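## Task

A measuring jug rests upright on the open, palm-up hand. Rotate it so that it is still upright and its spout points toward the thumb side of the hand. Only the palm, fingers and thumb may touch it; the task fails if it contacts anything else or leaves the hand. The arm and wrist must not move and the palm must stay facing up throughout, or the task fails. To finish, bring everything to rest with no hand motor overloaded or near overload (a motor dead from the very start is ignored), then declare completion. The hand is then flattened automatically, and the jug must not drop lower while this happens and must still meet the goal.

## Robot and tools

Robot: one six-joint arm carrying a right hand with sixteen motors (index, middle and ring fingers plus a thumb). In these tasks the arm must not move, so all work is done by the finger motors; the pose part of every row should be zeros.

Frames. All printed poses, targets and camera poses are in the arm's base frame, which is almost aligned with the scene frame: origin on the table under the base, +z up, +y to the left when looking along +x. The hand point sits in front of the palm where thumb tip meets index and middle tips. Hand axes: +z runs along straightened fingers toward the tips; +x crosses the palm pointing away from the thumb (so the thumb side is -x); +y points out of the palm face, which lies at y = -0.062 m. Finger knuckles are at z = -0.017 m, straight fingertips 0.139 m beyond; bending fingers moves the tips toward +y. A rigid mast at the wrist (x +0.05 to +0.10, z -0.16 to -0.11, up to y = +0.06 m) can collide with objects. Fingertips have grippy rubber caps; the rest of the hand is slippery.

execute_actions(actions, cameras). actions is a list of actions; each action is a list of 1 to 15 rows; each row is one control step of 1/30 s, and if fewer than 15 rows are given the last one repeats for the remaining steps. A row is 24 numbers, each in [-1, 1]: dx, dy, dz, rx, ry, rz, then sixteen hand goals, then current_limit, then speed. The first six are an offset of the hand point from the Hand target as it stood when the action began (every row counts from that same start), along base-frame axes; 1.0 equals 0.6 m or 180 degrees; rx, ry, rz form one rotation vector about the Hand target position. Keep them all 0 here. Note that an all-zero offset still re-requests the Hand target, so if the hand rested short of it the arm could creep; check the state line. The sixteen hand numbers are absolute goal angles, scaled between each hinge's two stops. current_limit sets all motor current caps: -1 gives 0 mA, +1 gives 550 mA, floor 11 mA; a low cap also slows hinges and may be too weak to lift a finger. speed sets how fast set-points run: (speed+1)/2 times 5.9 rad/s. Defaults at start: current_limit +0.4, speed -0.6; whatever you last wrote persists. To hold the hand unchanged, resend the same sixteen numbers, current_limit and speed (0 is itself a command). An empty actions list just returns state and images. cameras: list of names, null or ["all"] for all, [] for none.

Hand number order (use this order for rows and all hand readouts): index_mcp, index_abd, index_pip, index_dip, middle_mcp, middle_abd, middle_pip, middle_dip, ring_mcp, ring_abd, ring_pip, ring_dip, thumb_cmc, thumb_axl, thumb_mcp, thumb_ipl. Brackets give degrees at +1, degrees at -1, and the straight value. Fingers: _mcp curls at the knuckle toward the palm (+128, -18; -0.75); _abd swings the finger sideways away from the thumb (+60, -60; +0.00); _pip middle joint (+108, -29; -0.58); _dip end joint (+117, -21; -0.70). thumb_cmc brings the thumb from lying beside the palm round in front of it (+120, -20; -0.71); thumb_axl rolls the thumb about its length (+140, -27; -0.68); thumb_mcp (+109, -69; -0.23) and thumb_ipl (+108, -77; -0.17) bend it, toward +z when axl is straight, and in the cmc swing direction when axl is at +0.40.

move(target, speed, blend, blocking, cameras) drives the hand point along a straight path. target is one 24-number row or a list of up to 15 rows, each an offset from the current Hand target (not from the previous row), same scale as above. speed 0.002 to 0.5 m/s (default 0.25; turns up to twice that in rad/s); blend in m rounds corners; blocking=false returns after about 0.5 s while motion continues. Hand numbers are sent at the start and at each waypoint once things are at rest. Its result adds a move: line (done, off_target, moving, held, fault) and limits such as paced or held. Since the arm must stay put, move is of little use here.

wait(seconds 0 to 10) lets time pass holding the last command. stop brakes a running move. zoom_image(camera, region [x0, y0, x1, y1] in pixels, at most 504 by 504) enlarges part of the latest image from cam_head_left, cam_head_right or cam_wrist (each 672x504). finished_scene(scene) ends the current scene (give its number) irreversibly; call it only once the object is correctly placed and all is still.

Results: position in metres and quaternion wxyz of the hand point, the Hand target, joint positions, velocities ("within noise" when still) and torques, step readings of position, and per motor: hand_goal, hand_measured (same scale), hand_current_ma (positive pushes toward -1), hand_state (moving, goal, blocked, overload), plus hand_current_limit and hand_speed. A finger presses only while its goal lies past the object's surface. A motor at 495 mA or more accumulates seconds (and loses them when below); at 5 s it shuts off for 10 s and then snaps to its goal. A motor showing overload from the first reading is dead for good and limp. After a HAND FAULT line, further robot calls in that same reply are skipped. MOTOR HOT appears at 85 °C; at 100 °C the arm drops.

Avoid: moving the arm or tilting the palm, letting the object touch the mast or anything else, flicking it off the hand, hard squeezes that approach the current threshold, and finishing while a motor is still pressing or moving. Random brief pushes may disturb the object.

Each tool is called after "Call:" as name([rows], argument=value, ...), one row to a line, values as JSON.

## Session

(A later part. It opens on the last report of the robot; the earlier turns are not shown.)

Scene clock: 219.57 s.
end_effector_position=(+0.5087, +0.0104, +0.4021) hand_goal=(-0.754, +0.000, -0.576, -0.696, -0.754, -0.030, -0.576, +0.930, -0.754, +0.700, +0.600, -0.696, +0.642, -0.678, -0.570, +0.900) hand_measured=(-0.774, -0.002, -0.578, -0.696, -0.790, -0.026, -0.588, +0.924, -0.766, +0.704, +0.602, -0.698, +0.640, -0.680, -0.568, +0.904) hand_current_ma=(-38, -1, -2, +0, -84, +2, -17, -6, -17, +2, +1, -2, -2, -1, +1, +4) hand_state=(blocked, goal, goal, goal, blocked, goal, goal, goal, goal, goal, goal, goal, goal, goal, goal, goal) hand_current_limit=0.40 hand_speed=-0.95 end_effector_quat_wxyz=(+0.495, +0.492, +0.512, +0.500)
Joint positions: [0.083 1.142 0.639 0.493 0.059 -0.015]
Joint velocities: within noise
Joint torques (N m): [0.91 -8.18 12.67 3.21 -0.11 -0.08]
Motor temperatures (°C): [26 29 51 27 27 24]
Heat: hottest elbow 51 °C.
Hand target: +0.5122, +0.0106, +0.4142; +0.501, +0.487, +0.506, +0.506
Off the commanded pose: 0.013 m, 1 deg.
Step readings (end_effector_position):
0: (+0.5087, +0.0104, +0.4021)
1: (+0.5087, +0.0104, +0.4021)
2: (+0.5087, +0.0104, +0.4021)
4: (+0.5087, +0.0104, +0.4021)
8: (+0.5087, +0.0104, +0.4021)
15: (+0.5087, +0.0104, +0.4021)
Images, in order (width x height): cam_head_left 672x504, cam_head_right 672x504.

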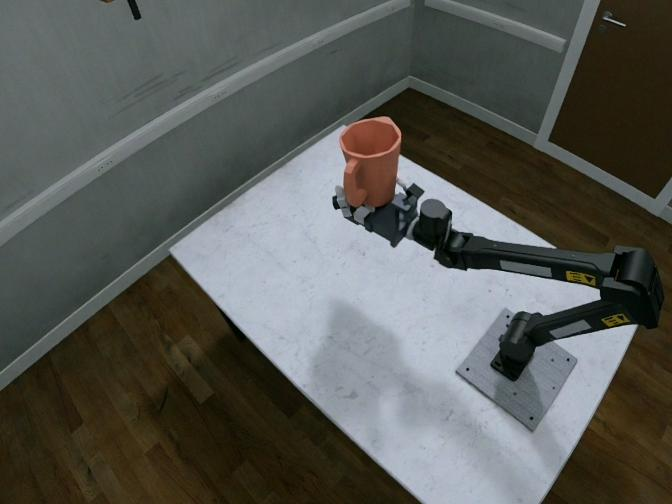

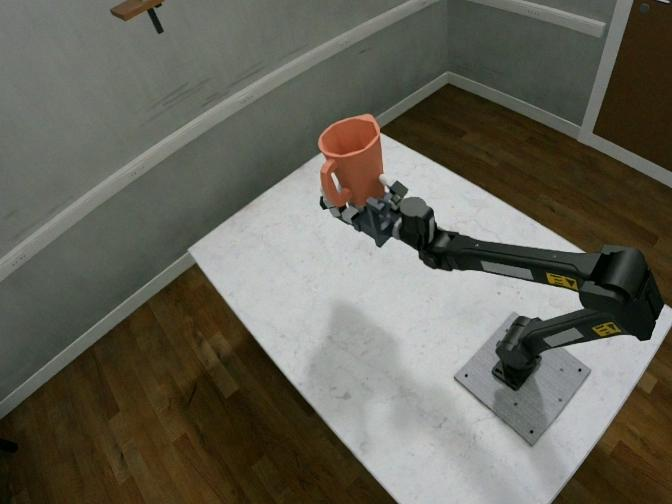

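Call:
execute_actions(actions=[])

Call:
zoom_image(camera="cam_head_left", region=[325, 110, 425, 230])

Call:
zoom_image(camera="cam_head_left", region=[335, 115, 405, 165])

Call:
zoom_image(camera="cam_head_right", region=[310, 110, 390, 160])

Scene clock: 222.70 s.
end_effector_position=(+0.5087, +0.0104, +0.4021) hand_goal=(-0.754, +0.000, -0.576, -0.696, -0.754, -0.030, -0.576, +0.930, -0.754, +0.700, +0.600, -0.696, +0.642, -0.678, -0.570, +0.900) hand_measured=(-0.774, -0.002, -0.578, -0.696, -0.790, -0.026, -0.588, +0.924, -0.766, +0.704, +0.602, -0.698, +0.640, -0.680, -0.568, +0.904) hand_current_ma=(-38, -1, -2, +0, -84, +2, -17, -6, -17, +2, +1, -2, -2, -1, +1, +4) hand_state=(blocked, goal, goal, goal, blocked, goal, goal, goal, goal, goal, goal, goal, goal, goal, goal, goal) hand_current_limit=0.40 hand_speed=-0.95 end_effector_quat_wxyz=(+0.495, +0.492, +0.512, +0.500)
Joint positions: [0.083 1.142 0.639 0.493 0.059 -0.015]
Joint velocities: within noise
Joint torques (N m): [0.85 -8.12 12.66 3.23 -0.11 -0.09]
Motor temperatures (°C): [26 29 51 27 27 24]
Heat: hottest elbow 51 °C.
Hand target: +0.5121, +0.0106, +0.4142; +0.501, +0.487, +0.506, +0.506
Off the commanded pose: 0.013 m, 1 deg.
camera_calibration:
cam_wrist: T_world_to_cam=[[-0.025222, -0.758449, 0.651244, -0.215906], [-0.732163, -0.429545, -0.528611, 0.538445], [0.680663, -0.490149, -0.544474, 0.00361002], [0, 0, 0, 1]] pos_world=[0.386326, 0.0693016, 0.427201]

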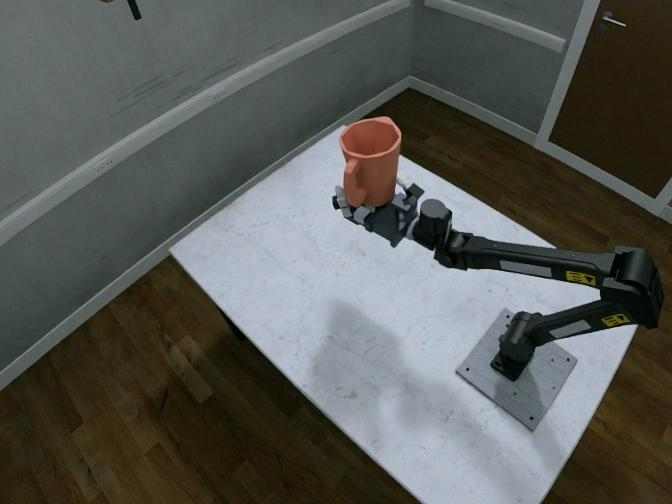

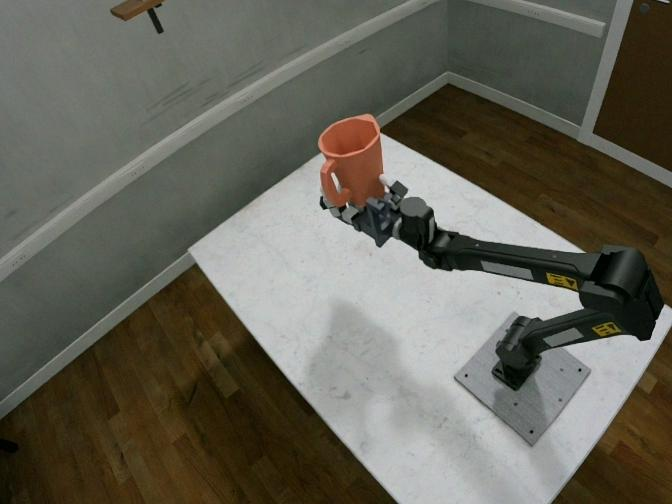

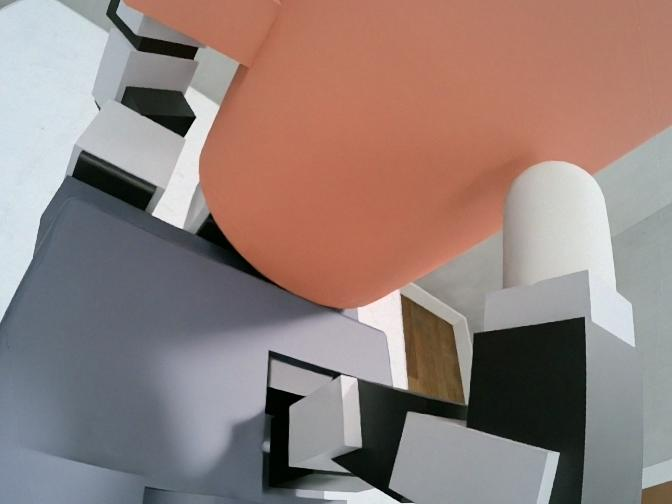

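Scaled by 4.200.

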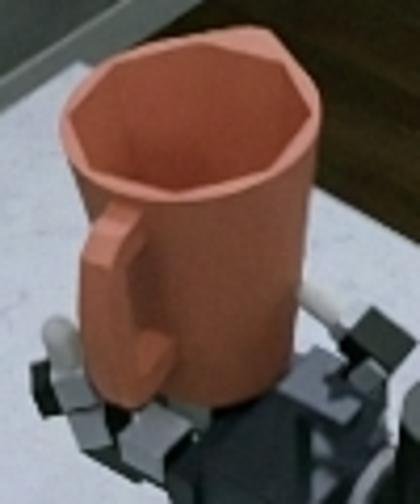

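Scaled by 7.200.

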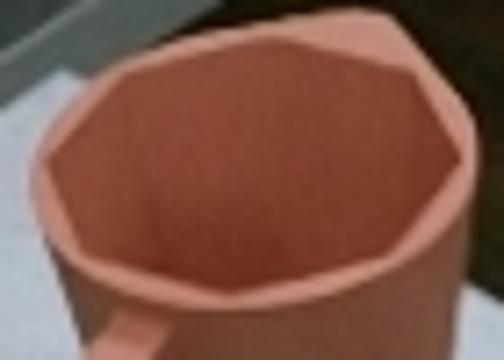

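Scaled by 6.300.

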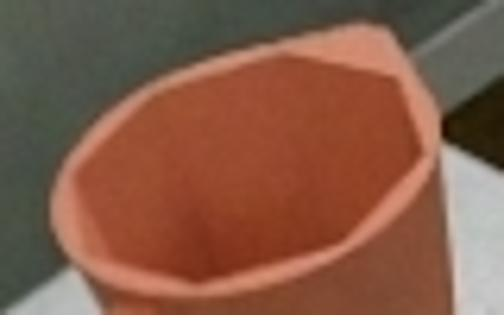

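Call:
execute_actions([
  [[0,0,0,0,0,0,-0.754,0,-0.576,-0.696,-0.754,-0.03,-0.576,0.85,-0.754,0.7,0.6,-0.696,0.643,-0.677,-0.57,0.8,0.4,-0.95]],
  [[0,0,0,0,0,0,-0.754,0,-0.576,-0.696,-0.754,-0.03,-0.576,0.8,-0.754,0.7,0.5,-0.696,0.643,-0.677,-0.57,0.7,0.4,-0.95]],
  [[0,0,0,0,0,0,-0.754,0,-0.576,-0.696,-0.754,-0.03,-0.576,0.6,-0.754,0.7,0.2,-0.696,0.643,-0.677,-0.57,0.4,0.4,-0.85]],
  [[0,0,0,0,0,0,-0.754,0,-0.576,-0.696,-0.754,0.1,-0.576,0.5,-0.754,0.7,-0.1,-0.696,0.643,-0.677,-0.57,0.2,0.4,-0.85]],
  [[0,0,0,0,0,0,-0.754,0,-0.576,-0.696,-0.754,0.27,-0.576,0.5,-0.754,0.7,-0.4,-0.696,0.643,-0.677,-0.57,-0.0,0.4,-0.85]],
  [[0,0,0,0,0,0,-0.754,0,-0.576,-0.696,-0.754,0.27,-0.576,0.5,-0.754,0.7,-0.576,-0.696,0.643,-0.677,-0.57,-0.17,0.4,-0.85]],
  [[0,0,0,0,0,0,-0.754,0,-0.576,-0.696,-0.754,0.27,-0.576,0.5,-0.754,0.7,-0.576,-0.696,0.643,-0.677,-0.57,-0.17,0.4,-0.85]],
])

Call:
zoom_image(camera="cam_head_left", region=[325, 110, 425, 230])

Scene clock: 243.20 s.
end_effector_position=(+0.5087, +0.0104, +0.4021) hand_goal=(-0.754, +0.000, -0.576, -0.696, -0.754, +0.270, -0.576, +0.500, -0.754, +0.700, -0.576, -0.696, +0.642, -0.678, -0.570, -0.170) hand_measured=(-0.774, -0.002, -0.578, -0.696, -0.786, +0.266, -0.584, +0.502, -0.766, +0.704, -0.576, -0.698, +0.640, -0.680, -0.570, -0.168) hand_current_ma=(-38, -1, -2, +0, -68, -3, -11, +2, -17, +2, +0, -2, -1, -1, +0, +1) hand_state=(blocked, goal, goal, goal, blocked, goal, goal, goal, goal, goal, goal, goal, goal, goal, goal, goal) hand_current_limit=0.40 hand_speed=-0.85 end_effector_quat_wxyz=(+0.495, +0.492, +0.512, +0.500)
Joint positions: [0.083 1.142 0.639 0.493 0.059 -0.015]
Joint velocities: within noise
Joint torques (N m): [0.79 -8.18 12.67 3.21 -0.11 -0.06]
Motor temperatures (°C): [26 29 51 27 27 24]
Heat: hottest elbow 51 °C.
Hand target: +0.5121, +0.0106, +0.4142; +0.501, +0.487, +0.506, +0.506
Off the commanded pose: 0.013 m, 1 deg.
Step readings (end_effector_position):
0: (+0.5087, +0.0104, +0.4021)
1: (+0.5087, +0.0104, +0.4021)
2: (+0.5087, +0.0104, +0.4021)
4: (+0.5087, +0.0104, +0.4021)
8: (+0.5087, +0.0104, +0.4021)
15: (+0.5087, +0.0104, +0.4021)
16: (+0.5087, +0.0104, +0.4021)
17: (+0.5087, +0.0104, +0.4021)
19: (+0.5087, +0.0104, +0.4021)
23: (+0.5087, +0.0104, +0.4021)
30: (+0.5087, +0.0104, +0.4021)
31: (+0.5087, +0.0104, +0.4021)
32: (+0.5087, +0.0104, +0.4021)
34: (+0.5087, +0.0104, +0.4021)
38: (+0.5087, +0.0104, +0.4021)
45: (+0.5087, +0.0104, +0.4021)
46: (+0.5087, +0.0104, +0.4021)
47: (+0.5087, +0.0104, +0.4021)
49: (+0.5087, +0.0104, +0.4021)
53: (+0.5087, +0.0104, +0.4021)
60: (+0.5087, +0.0104, +0.4021)
61: (+0.5087, +0.0104, +0.4021)
62: (+0.5087, +0.0104, +0.4021)
64: (+0.5087, +0.0104, +0.4021)
68: (+0.5087, +0.0104, +0.4021)
75: (+0.5087, +0.0104, +0.4021)
76: (+0.5087, +0.0104, +0.4021)
77: (+0.5087, +0.0104, +0.4021)
79: (+0.5087, +0.0104, +0.4021)
83: (+0.5087, +0.0104, +0.4021)
90: (+0.5087, +0.0104, +0.4021)
91: (+0.5087, +0.0104, +0.4021)
92: (+0.5087, +0.0104, +0.4021)
94: (+0.5087, +0.0104, +0.4021)
98: (+0.5087, +0.0104, +0.4021)
105: (+0.5087, +0.0104, +0.4021)
camera_calibration:
cam_wrist: T_world_to_cam=[[-0.025222, -0.758449, 0.651244, -0.215906], [-0.732163, -0.429545, -0.528611, 0.538445], [0.680663, -0.490149, -0.544474, 0.00361002], [0, 0, 0, 1]] pos_world=[0.386326, 0.0693016, 0.427201]

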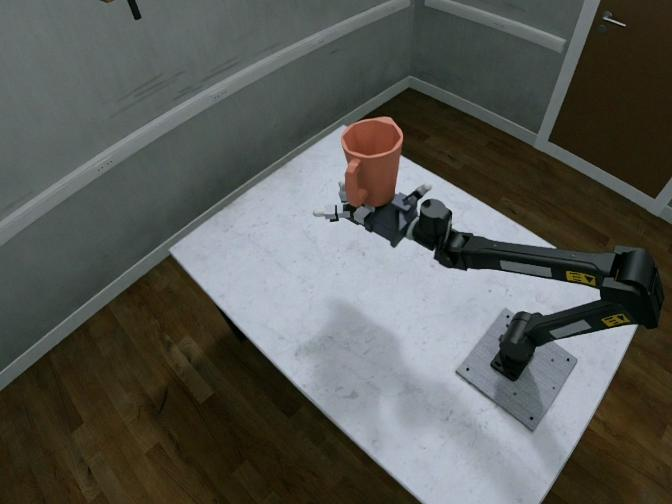

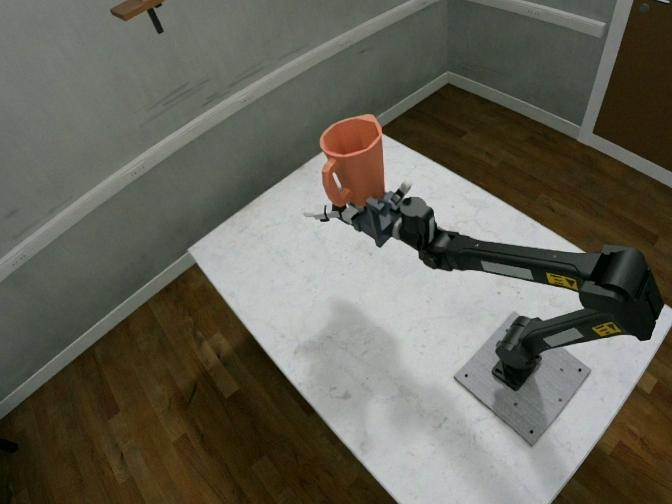

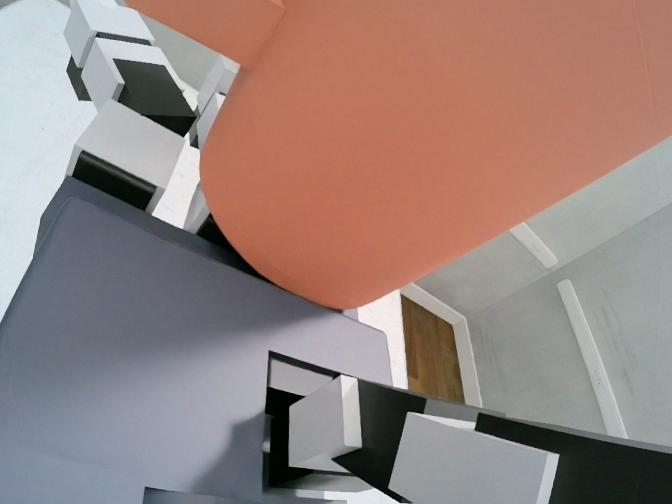

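Scaled by 4.200.

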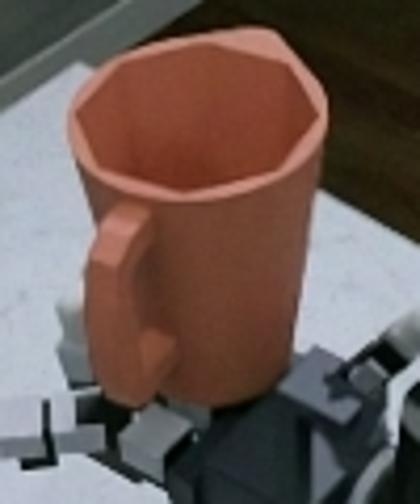

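Call:
zoom_image(camera="cam_head_left", region=[335, 115, 405, 165])

Call:
zoom_image(camera="cam_head_right", region=[310, 110, 390, 160])

Call:
zoom_image(camera="cam_head_right", region=[310, 110, 410, 230])

Scaled by 7.200.

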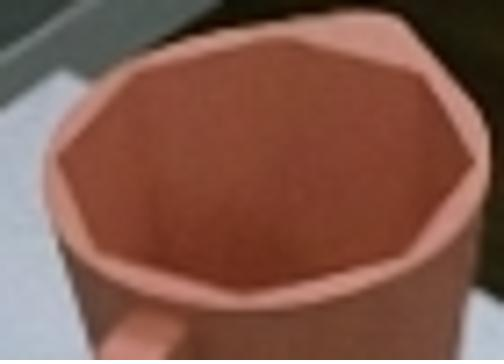

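Scaled by 6.300.

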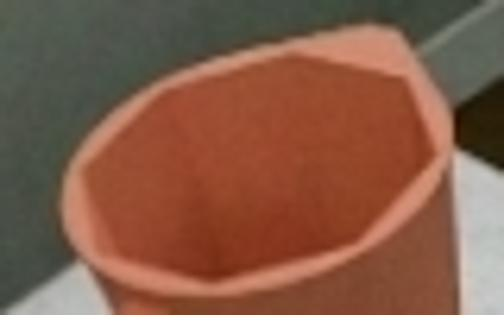

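Scaled by 4.200.

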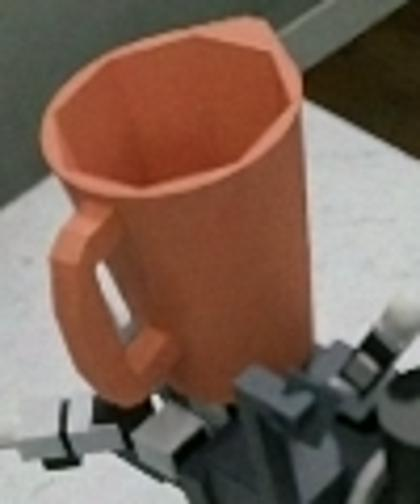

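Call:
execute_actions([
  [[0,0,0,0,0,0,-0.754,0,-0.576,-0.696,-0.754,0.15,-0.576,0.7,-0.754,0.4,-0.576,-0.696,0.643,-0.677,-0.4,-0.17,0.4,-0.85]],
  [[0,0,0,0,0,0,-0.754,0,-0.576,-0.696,-0.754,0.15,-0.576,0.8,-0.754,0.2,-0.576,-0.696,0.4,-0.677,-0.23,-0.17,0.4,-0.88]],
  [[0,0,0,0,0,0,-0.754,0,-0.576,-0.696,-0.754,0.15,-0.576,0.86,-0.754,0.0,-0.576,-0.696,0.2,-0.677,-0.23,-0.17,0.4,-0.9]],
], cameras=["cam_head_left","cam_wrist"])

Call:
zoom_image(camera="cam_head_left", region=[325, 110, 425, 230])

Scene clock: 253.03 s.
end_effector_position=(+0.5087, +0.0104, +0.4021) hand_goal=(-0.754, +0.000, -0.576, -0.696, -0.754, +0.150, -0.576, +0.860, -0.754, +0.000, -0.576, -0.696, +0.200, -0.678, -0.230, -0.170) hand_measured=(-0.774, -0.002, -0.578, -0.696, -0.784, +0.154, -0.584, +0.858, -0.766, +0.004, -0.576, -0.698, +0.196, -0.680, -0.232, -0.168) hand_current_ma=(-38, -1, -2, +0, -66, +2, -11, -2, -17, +3, +0, -2, -3, -1, -2, +1) hand_state=(blocked, goal, goal, goal, blocked, goal, goal, goal, goal, goal, goal, goal, goal, goal, goal, goal) hand_current_limit=0.40 hand_speed=-0.90 end_effector_quat_wxyz=(+0.495, +0.492, +0.512, +0.500)
Joint positions: [0.083 1.142 0.639 0.493 0.059 -0.015]
Joint velocities: within noise
Joint torques (N m): [0.79 -8.12 12.67 3.26 -0.11 -0.12]
Motor temperatures (°C): [26 29 51 27 27 24]
Heat: hottest elbow 51 °C.
Hand target: +0.5121, +0.0106, +0.4142; +0.501, +0.487, +0.506, +0.506
Off the commanded pose: 0.013 m, 1 deg.
Step readings (end_effector_position):
0: (+0.5087, +0.0104, +0.4021)
1: (+0.5087, +0.0104, +0.4021)
2: (+0.5087, +0.0104, +0.4021)
4: (+0.5087, +0.0104, +0.4021)
8: (+0.5087, +0.0104, +0.4021)
15: (+0.5087, +0.0104, +0.4021)
16: (+0.5087, +0.0104, +0.4021)
17: (+0.5087, +0.0104, +0.4021)
19: (+0.5087, +0.0104, +0.4021)
23: (+0.5087, +0.0104, +0.4021)
30: (+0.5087, +0.0104, +0.4021)
31: (+0.5087, +0.0104, +0.4021)
32: (+0.5087, +0.0104, +0.4021)
34: (+0.5087, +0.0104, +0.4021)
38: (+0.5087, +0.0104, +0.4021)
45: (+0.5087, +0.0104, +0.4021)
camera_calibration:
cam_wrist: T_world_to_cam=[[-0.025222, -0.758449, 0.651244, -0.215906], [-0.732163, -0.429545, -0.528611, 0.538445], [0.680663, -0.490149, -0.544474, 0.00361002], [0, 0, 0, 1]] pos_world=[0.386326, 0.0693016, 0.427201]
Images, in order (width x height): cam_head_left 672x504, cam_wrist 672x504.

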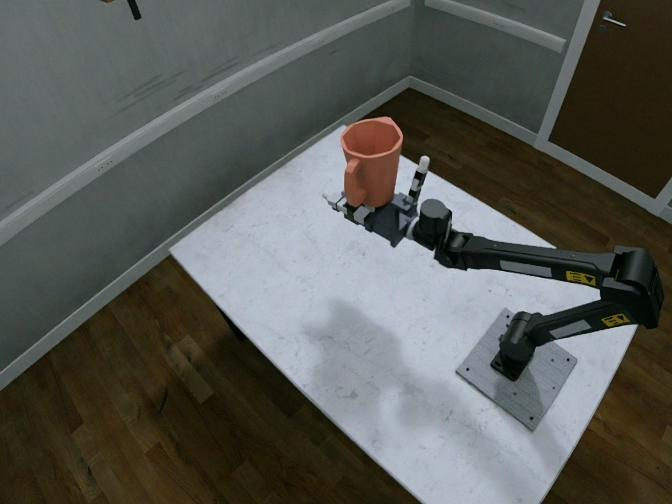

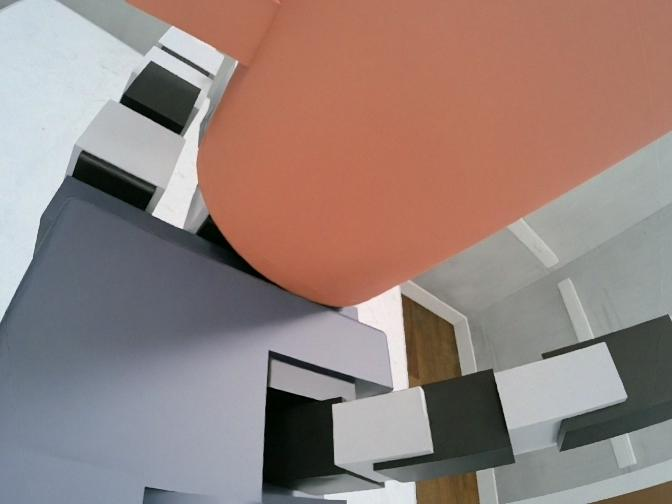

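Scaled by 4.200.

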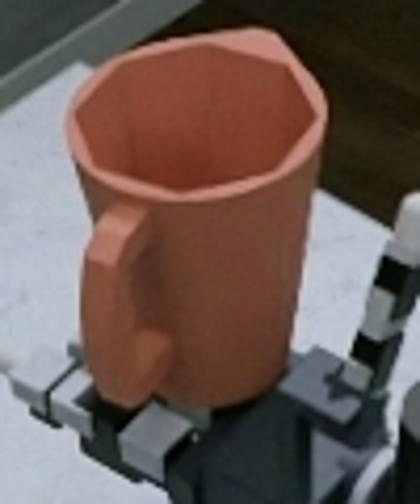

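Call:
execute_actions([
  [[0,0,0,0,0,0,-0.754,0,-0.576,-0.696,-0.754,0.15,-0.576,0.91,-0.754,0.0,-0.576,-0.696,0.2,-0.677,-0.23,-0.17,0.4,-0.95]],
], cameras=["cam_head_left","cam_wrist"])

Call:
zoom_image(camera="cam_head_left", region=[325, 110, 425, 230])

Scene clock: 254.17 s.
end_effector_position=(+0.5087, +0.0104, +0.4021) hand_goal=(-0.754, +0.000, -0.576, -0.696, -0.754, +0.150, -0.576, +0.910, -0.754, +0.000, -0.576, -0.696, +0.200, -0.678, -0.230, -0.170) hand_measured=(-0.774, -0.002, -0.578, -0.696, -0.784, +0.154, -0.584, +0.908, -0.766, +0.004, -0.576, -0.698, +0.196, -0.680, -0.232, -0.168) hand_current_ma=(-38, -1, -2, +0, -66, +2, -11, -2, -17, +3, +0, -2, -3, -1, -2, +1) hand_state=(blocked, goal, goal, goal, blocked, goal, goal, goal, goal, goal, goal, goal, goal, goal, goal, goal) hand_current_limit=0.40 hand_speed=-0.95 end_effector_quat_wxyz=(+0.495, +0.492, +0.512, +0.500)
Joint positions: [0.083 1.142 0.639 0.493 0.059 -0.015]
Joint velocities: within noise
Joint torques (N m): [0.79 -8.12 12.64 3.25 -0.11 -0.12]
Motor temperatures (°C): [26 29 51 27 27 24]
Heat: hottest elbow 51 °C.
Hand target: +0.5121, +0.0106, +0.4142; +0.501, +0.487, +0.506, +0.506
Off the commanded pose: 0.013 m, 1 deg.
Step readings (end_effector_position):
0: (+0.5087, +0.0104, +0.4021)
1: (+0.5087, +0.0104, +0.4021)
2: (+0.5087, +0.0104, +0.4021)
4: (+0.5087, +0.0104, +0.4021)
8: (+0.5087, +0.0104, +0.4021)
15: (+0.5087, +0.0104, +0.4021)
camera_calibration:
cam_wrist: T_world_to_cam=[[-0.025222, -0.758449, 0.651244, -0.215906], [-0.732163, -0.429545, -0.528611, 0.538445], [0.680663, -0.490149, -0.544474, 0.00361002], [0, 0, 0, 1]] pos_world=[0.386326, 0.0693016, 0.427201]
Images, in order (width x height): cam_head_left 672x504, cam_wrist 672x504.

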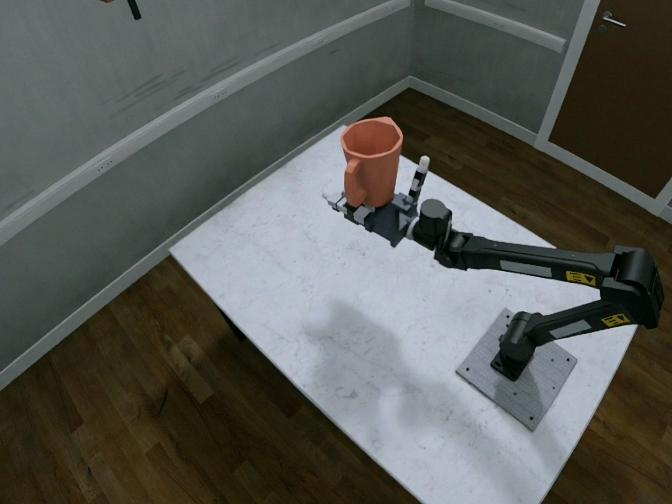

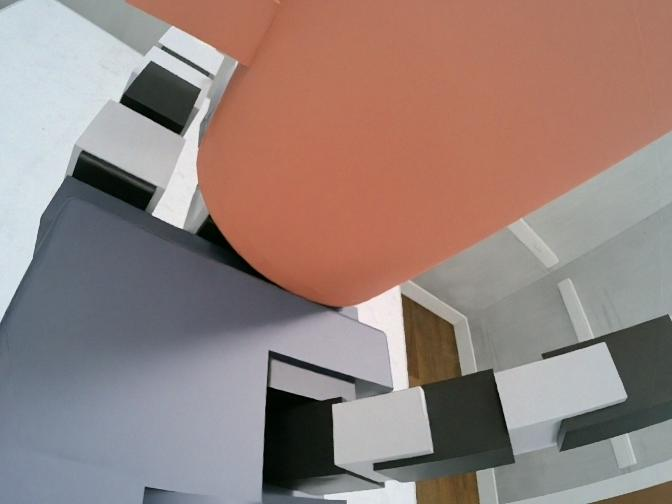

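Scaled by 4.200.

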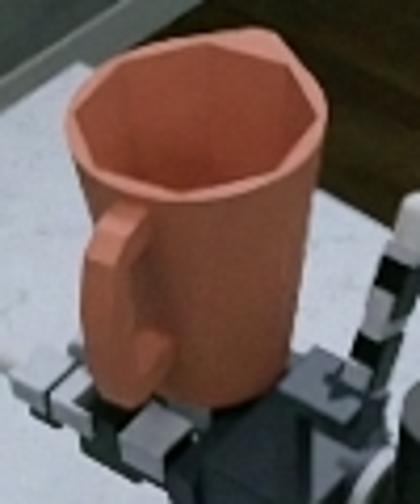

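Call:
execute_actions([
  [[0,0,0,0,0,0,-0.754,0,-0.576,-0.696,-0.754,0.15,-0.576,0.95,-0.754,0.0,-0.576,-0.696,0.2,-0.677,-0.23,-0.17,0.4,-0.95]],
], cameras=["cam_head_left","cam_wrist"])

Call:
zoom_image(camera="cam_head_left", region=[325, 110, 425, 230])

Scene clock: 255.27 s.
end_effector_position=(+0.5087, +0.0104, +0.4021) hand_goal=(-0.754, +0.000, -0.576, -0.696, -0.754, +0.150, -0.576, +0.950, -0.754, +0.000, -0.576, -0.696, +0.200, -0.678, -0.230, -0.170) hand_measured=(-0.774, -0.002, -0.578, -0.696, -0.784, +0.154, -0.584, +0.946, -0.766, +0.004, -0.576, -0.698, +0.196, -0.680, -0.232, -0.168) hand_current_ma=(-38, -1, -2, +0, -66, +2, -11, -3, -17, +3, +0, -2, -3, -1, -2, +1) hand_state=(blocked, goal, goal, goal, blocked, goal, goal, goal, goal, goal, goal, goal, goal, goal, goal, goal) hand_current_limit=0.40 hand_speed=-0.95 end_effector_quat_wxyz=(+0.495, +0.492, +0.512, +0.500)
Joint positions: [0.083 1.142 0.639 0.493 0.059 -0.015]
Joint velocities: within noise
Joint torques (N m): [0.85 -8.12 12.68 3.26 -0.11 -0.12]
Motor temperatures (°C): [26 29 51 27 27 24]
Heat: hottest elbow 51 °C.
Hand target: +0.5121, +0.0106, +0.4142; +0.501, +0.487, +0.506, +0.506
Off the commanded pose: 0.013 m, 1 deg.
Step readings (end_effector_position):
0: (+0.5087, +0.0104, +0.4021)
1: (+0.5087, +0.0104, +0.4021)
2: (+0.5087, +0.0104, +0.4021)
4: (+0.5087, +0.0104, +0.4021)
8: (+0.5087, +0.0104, +0.4021)
15: (+0.5087, +0.0104, +0.4021)
camera_calibration:
cam_wrist: T_world_to_cam=[[-0.025222, -0.758449, 0.651244, -0.215906], [-0.732163, -0.429545, -0.528611, 0.538445], [0.680663, -0.490149, -0.544474, 0.00361002], [0, 0, 0, 1]] pos_world=[0.386326, 0.0693016, 0.427201]
Images, in order (width x height): cam_head_left 672x504, cam_wrist 672x504.

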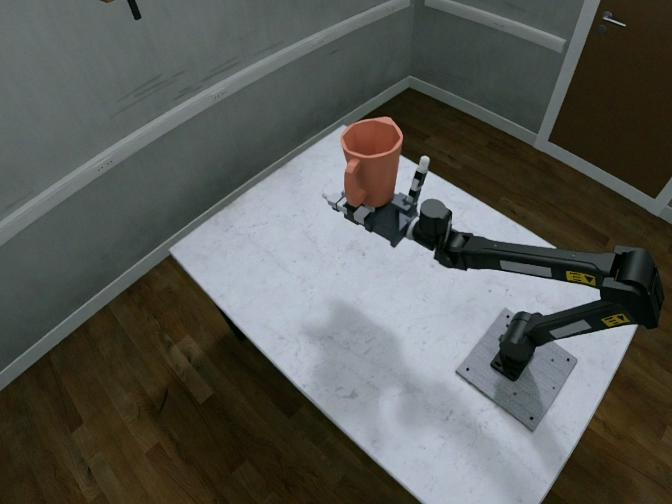

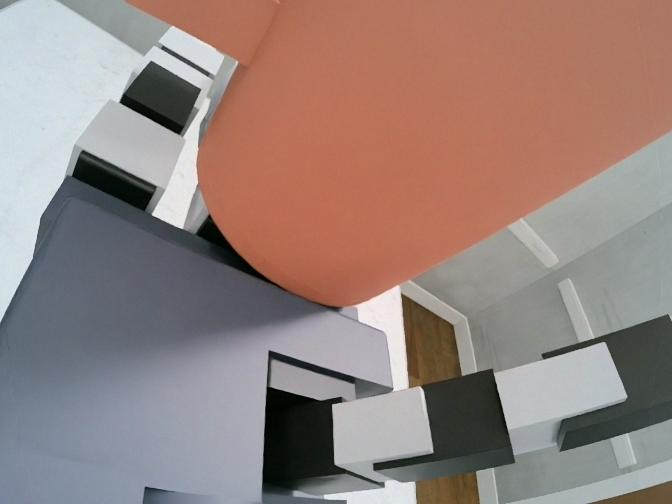

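Scaled by 4.200.

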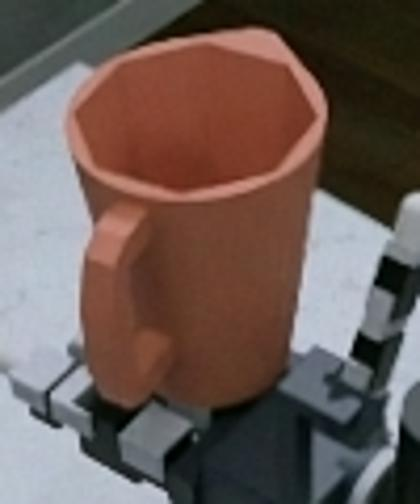

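Call:
zoom_image(camera="cam_wrist", region=[180, 140, 430, 330])

Scaled by 2.016 from the camera's 672x504 image, which has a finer 960x720 frame.

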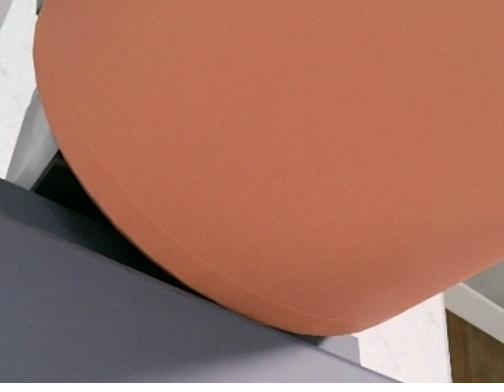

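Call:
execute_actions([
  [[0,0,0,0,0,0,-0.754,0,-0.576,-0.696,-0.754,0.15,-0.576,0.98,-0.754,0.0,-0.576,-0.696,0.2,-0.677,-0.23,-0.17,0.4,-0.95]],
], cameras=["cam_head_left"])

Call:
zoom_image(camera="cam_head_left", region=[325, 110, 425, 230])

Scene clock: 263.20 s.
end_effector_position=(+0.5087, +0.0104, +0.4021) hand_goal=(-0.754, +0.000, -0.576, -0.696, -0.754, +0.150, -0.576, +0.980, -0.754, +0.000, -0.576, -0.696, +0.200, -0.678, -0.230, -0.170) hand_measured=(-0.774, -0.002, -0.578, -0.696, -0.784, +0.154, -0.584, +0.966, -0.766, +0.004, -0.576, -0.698, +0.196, -0.680, -0.232, -0.168) hand_current_ma=(-38, -1, -2, +0, -66, +2, -11, -19, -17, +3, +0, -2, -3, -1, -2, +1) hand_state=(blocked, goal, goal, goal, blocked, goal, goal, goal, goal, goal, goal, goal, goal, goal, goal, goal) hand_current_limit=0.40 hand_speed=-0.95 end_effector_quat_wxyz=(+0.495, +0.492, +0.512, +0.500)
Joint positions: [0.083 1.142 0.639 0.493 0.059 -0.015]
Joint velocities: within noise
Joint torques (N m): [0.79 -8.18 12.67 3.23 -0.11 -0.12]
Motor temperatures (°C): [26 29 51 27 27 24]
Heat: hottest elbow 51 °C.
Hand target: +0.5122, +0.0106, +0.4142; +0.501, +0.487, +0.506, +0.506
Off the commanded pose: 0.013 m, 1 deg.
Step readings (end_effector_position):
0: (+0.5087, +0.0104, +0.4021)
1: (+0.5087, +0.0104, +0.4021)
2: (+0.5087, +0.0104, +0.4021)
4: (+0.5087, +0.0104, +0.4021)
8: (+0.5087, +0.0104, +0.4021)
15: (+0.5087, +0.0104, +0.4021)
Images, in order (width x height): cam_head_left 672x504.

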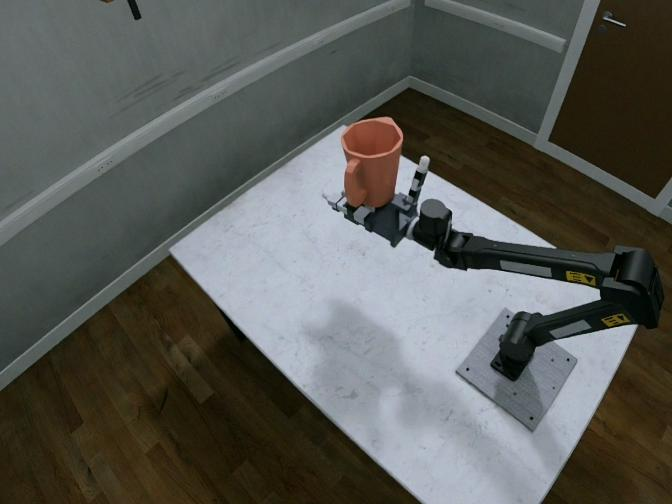

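Scaled by 4.200.

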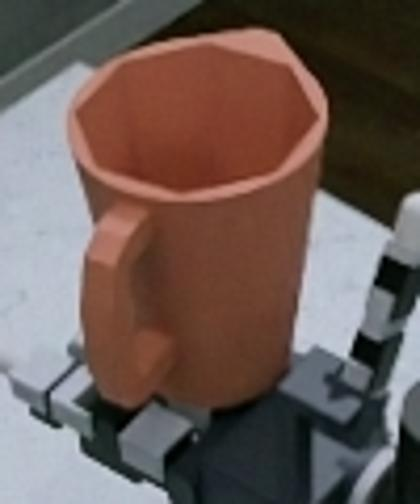

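Call:
execute_actions([
  [[0,0,0,0,0,0,-0.754,0,-0.576,-0.696,-0.754,0.1,-0.576,1.0,-0.754,0.0,-0.576,-0.696,0.2,-0.677,-0.23,-0.17,0.4,-0.95]],
  [[0,0,0,0,0,0,-0.754,0,-0.576,-0.696,-0.754,0.04,-0.576,0.99,-0.754,0.0,-0.576,-0.696,0.2,-0.677,-0.23,-0.17,0.4,-0.95]],
], cameras=["cam_head_left"])

Call:
zoom_image(camera="cam_head_left", region=[325, 110, 425, 230])

Scene clock: 265.03 s.
end_effector_position=(+0.5087, +0.0104, +0.4021) hand_goal=(-0.754, +0.000, -0.576, -0.696, -0.754, +0.040, -0.576, +0.990, -0.754, +0.000, -0.576, -0.696, +0.200, -0.678, -0.230, -0.170) hand_measured=(-0.774, -0.002, -0.578, -0.696, -0.784, +0.056, -0.594, +0.970, -0.766, +0.004, -0.576, -0.698, +0.196, -0.680, -0.232, -0.168) hand_current_ma=(-38, -1, -2, +0, -66, +19, -28, -33, -17, +3, +0, -2, -3, -1, -2, +1) hand_state=(blocked, goal, goal, goal, blocked, goal, goal, goal, goal, goal, goal, goal, goal, goal, goal, goal) hand_current_limit=0.40 hand_speed=-0.95 end_effector_quat_wxyz=(+0.495, +0.492, +0.512, +0.500)
Joint positions: [0.083 1.142 0.639 0.493 0.059 -0.015]
Joint velocities: within noise
Joint torques (N m): [0.85 -8.18 12.66 3.25 -0.11 -0.12]
Motor temperatures (°C): [26 29 51 27 27 24]
Heat: hottest elbow 51 °C.
Hand target: +0.5121, +0.0106, +0.4142; +0.501, +0.487, +0.506, +0.506
Off the commanded pose: 0.013 m, 1 deg.
Step readings (end_effector_position):
0: (+0.5087, +0.0104, +0.4021)
1: (+0.5087, +0.0104, +0.4021)
2: (+0.5087, +0.0104, +0.4021)
4: (+0.5087, +0.0104, +0.4021)
8: (+0.5087, +0.0104, +0.4021)
15: (+0.5087, +0.0104, +0.4021)
16: (+0.5087, +0.0104, +0.4021)
17: (+0.5087, +0.0104, +0.4021)
19: (+0.5087, +0.0104, +0.4021)
23: (+0.5087, +0.0104, +0.4021)
30: (+0.5087, +0.0104, +0.4021)
Images, in order (width x height): cam_head_left 672x504.

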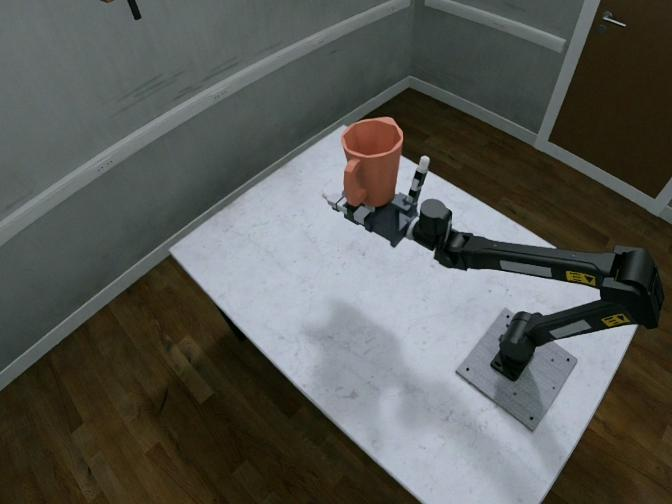

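Scaled by 4.200.

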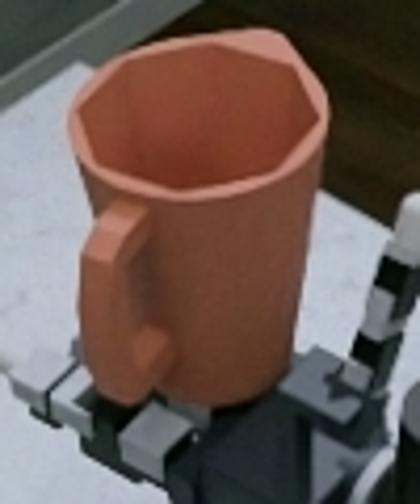

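Call:
execute_actions([
  [[0,0,0,0,0,0,-0.754,0,-0.576,-0.696,-0.754,-0.02,-0.576,0.985,-0.754,0.0,-0.576,-0.696,0.2,-0.677,-0.23,-0.17,0.4,-0.95]],
  [[0,0,0,0,0,0,-0.754,0,-0.576,-0.696,-0.754,-0.08,-0.576,0.98,-0.754,0.0,-0.576,-0.696,0.2,-0.677,-0.23,-0.17,0.4,-0.95]],
], cameras=["cam_head_left"])

Call:
zoom_image(camera="cam_head_left", region=[325, 110, 425, 230])

Scene clock: 266.77 s.
end_effector_position=(+0.5087, +0.0104, +0.4021) hand_goal=(-0.754, +0.000, -0.576, -0.696, -0.754, -0.080, -0.576, +0.980, -0.754, +0.000, -0.576, -0.696, +0.200, -0.678, -0.230, -0.170) hand_measured=(-0.774, -0.002, -0.578, -0.696, -0.784, -0.060, -0.602, +0.958, -0.766, +0.004, -0.576, -0.698, +0.196, -0.680, -0.232, -0.168) hand_current_ma=(-38, -1, -2, +0, -66, +28, -48, -39, -17, +3, +0, -2, -3, -1, -2, +1) hand_state=(blocked, goal, goal, goal, blocked, blocked, blocked, blocked, goal, goal, goal, goal, goal, goal, goal, goal) hand_current_limit=0.40 hand_speed=-0.95 end_effector_quat_wxyz=(+0.495, +0.492, +0.512, +0.500)
Joint positions: [0.083 1.142 0.639 0.493 0.059 -0.015]
Joint velocities: within noise
Joint torques (N m): [0.79 -8.12 12.68 3.23 -0.11 -0.12]
Motor temperatures (°C): [26 29 51 27 27 24]
Heat: hottest elbow 51 °C.
Hand target: +0.5121, +0.0106, +0.4142; +0.501, +0.487, +0.506, +0.506
Off the commanded pose: 0.013 m, 1 deg.
Step readings (end_effector_position):
0: (+0.5087, +0.0104, +0.4021)
1: (+0.5087, +0.0104, +0.4021)
2: (+0.5087, +0.0104, +0.4021)
4: (+0.5087, +0.0104, +0.4021)
8: (+0.5087, +0.0104, +0.4021)
15: (+0.5087, +0.0104, +0.4021)
16: (+0.5087, +0.0104, +0.4021)
17: (+0.5087, +0.0104, +0.4021)
19: (+0.5087, +0.0104, +0.4021)
23: (+0.5087, +0.0104, +0.4021)
30: (+0.5087, +0.0104, +0.4021)
Images, in order (width x height): cam_head_left 672x504.

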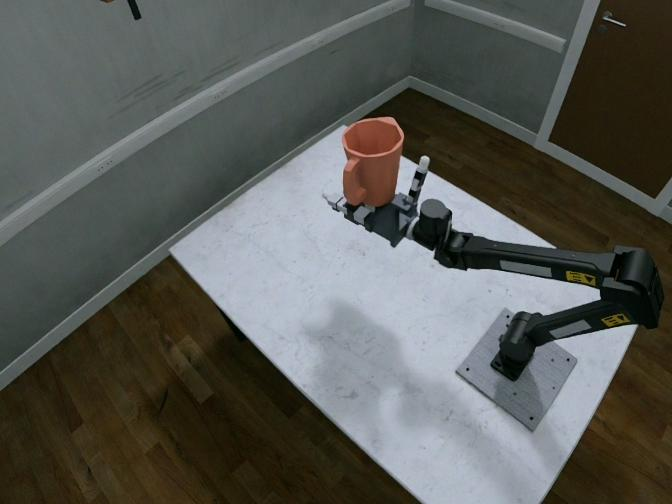

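Scaled by 4.200.

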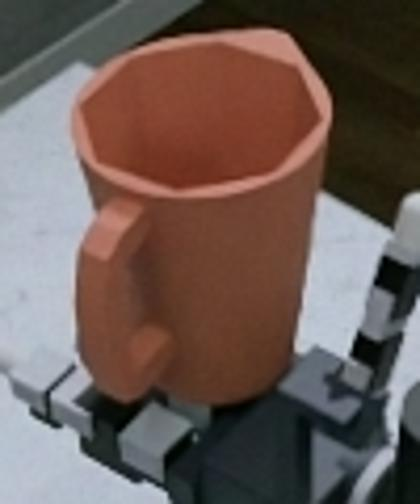

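Call:
execute_actions([
  [[0,0,0,0,0,0,-0.754,0,-0.576,-0.696,-0.754,-0.14,-0.576,0.965,-0.754,0.0,-0.576,-0.696,0.2,-0.677,-0.23,-0.17,0.4,-0.95]],
  [[0,0,0,0,0,0,-0.754,0,-0.576,-0.696,-0.754,-0.2,-0.576,0.95,-0.754,0.0,-0.576,-0.696,0.2,-0.677,-0.23,-0.17,0.4,-0.95]],
], cameras=["cam_head_left", "cam_head_right", "cam_wrist"])

Call:
zoom_image(camera="cam_head_left", region=[325, 110, 425, 230])

Call:
zoom_image(camera="cam_head_left", region=[335, 115, 405, 165])

Call:
zoom_image(camera="cam_head_right", region=[310, 110, 390, 160])

Scene clock: 268.87 s.
end_effector_position=(+0.5087, +0.0104, +0.4021) hand_goal=(-0.754, +0.000, -0.576, -0.696, -0.754, -0.200, -0.576, +0.950, -0.754, +0.000, -0.576, -0.696, +0.200, -0.678, -0.230, -0.170) hand_measured=(-0.774, -0.002, -0.578, -0.696, -0.784, -0.178, -0.602, +0.932, -0.766, +0.004, -0.576, -0.698, +0.196, -0.680, -0.232, -0.168) hand_current_ma=(-38, -1, -2, +0, -66, +33, -48, -27, -17, +2, +0, -2, -3, -1, -2, +1) hand_state=(blocked, goal, goal, goal, blocked, blocked, blocked, goal, goal, goal, goal, goal, goal, goal, goal, goal) hand_current_limit=0.40 hand_speed=-0.95 end_effector_quat_wxyz=(+0.495, +0.492, +0.512, +0.500)
Joint positions: [0.083 1.142 0.639 0.493 0.059 -0.015]
Joint velocities: within noise
Joint torques (N m): [0.85 -8.12 12.68 3.23 -0.11 -0.13]
Motor temperatures (°C): [26 29 51 27 27 24]
Heat: hottest elbow 51 °C.
Hand target: +0.5121, +0.0106, +0.4142; +0.501, +0.487, +0.506, +0.506
Off the commanded pose: 0.013 m, 1 deg.
Step readings (end_effector_position):
0: (+0.5087, +0.0104, +0.4021)
1: (+0.5087, +0.0104, +0.4021)
2: (+0.5087, +0.0104, +0.4021)
4: (+0.5087, +0.0104, +0.4021)
8: (+0.5087, +0.0104, +0.4021)
15: (+0.5087, +0.0104, +0.4021)
16: (+0.5087, +0.0104, +0.4021)
17: (+0.5087, +0.0104, +0.4021)
19: (+0.5087, +0.0104, +0.4021)
23: (+0.5087, +0.0104, +0.4021)
30: (+0.5087, +0.0104, +0.4021)
camera_calibration:
cam_wrist: T_world_to_cam=[[-0.025222, -0.758449, 0.651244, -0.215906], [-0.732163, -0.429545, -0.528611, 0.538445], [0.680663, -0.490149, -0.544474, 0.00361002], [0, 0, 0, 1]] pos_world=[0.386326, 0.0693016, 0.427201]

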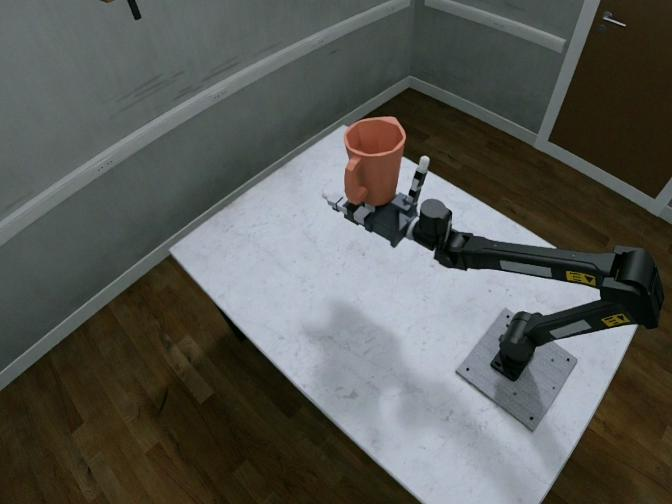

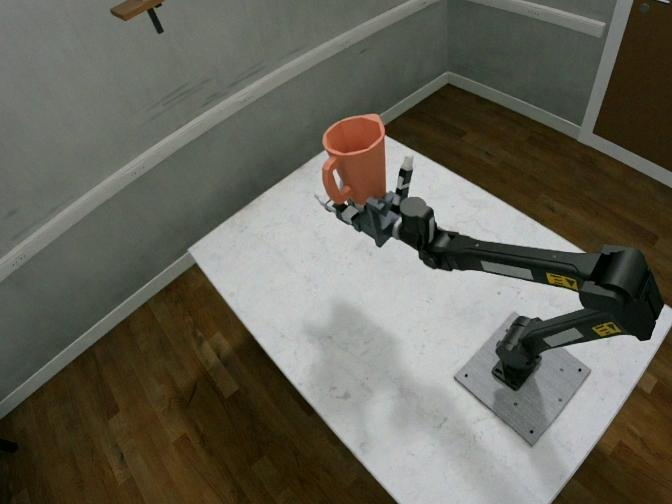

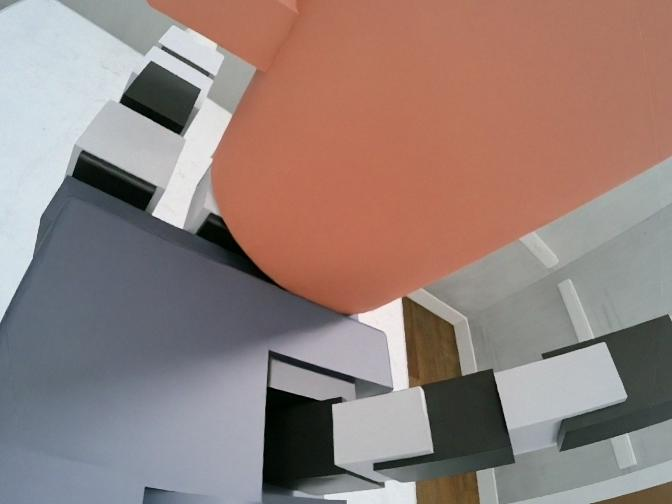

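Scaled by 4.200.

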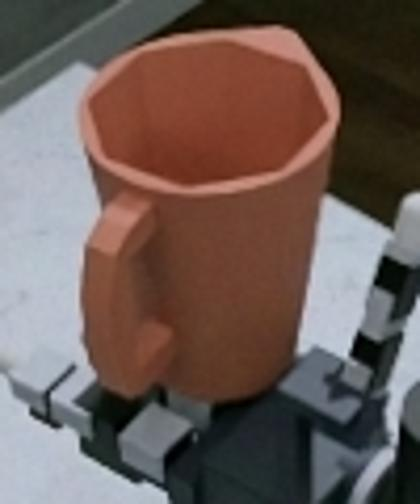

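Scaled by 7.200.

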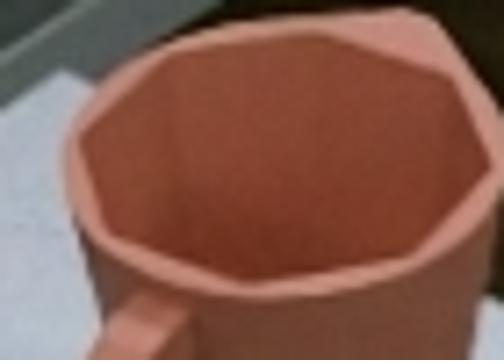

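Scaled by 6.300.

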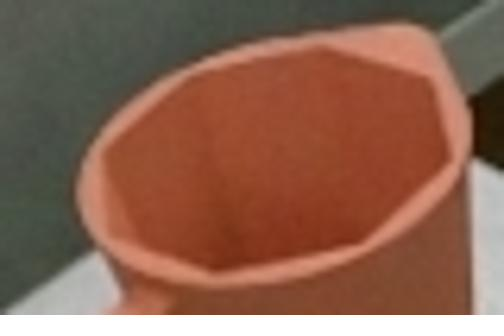

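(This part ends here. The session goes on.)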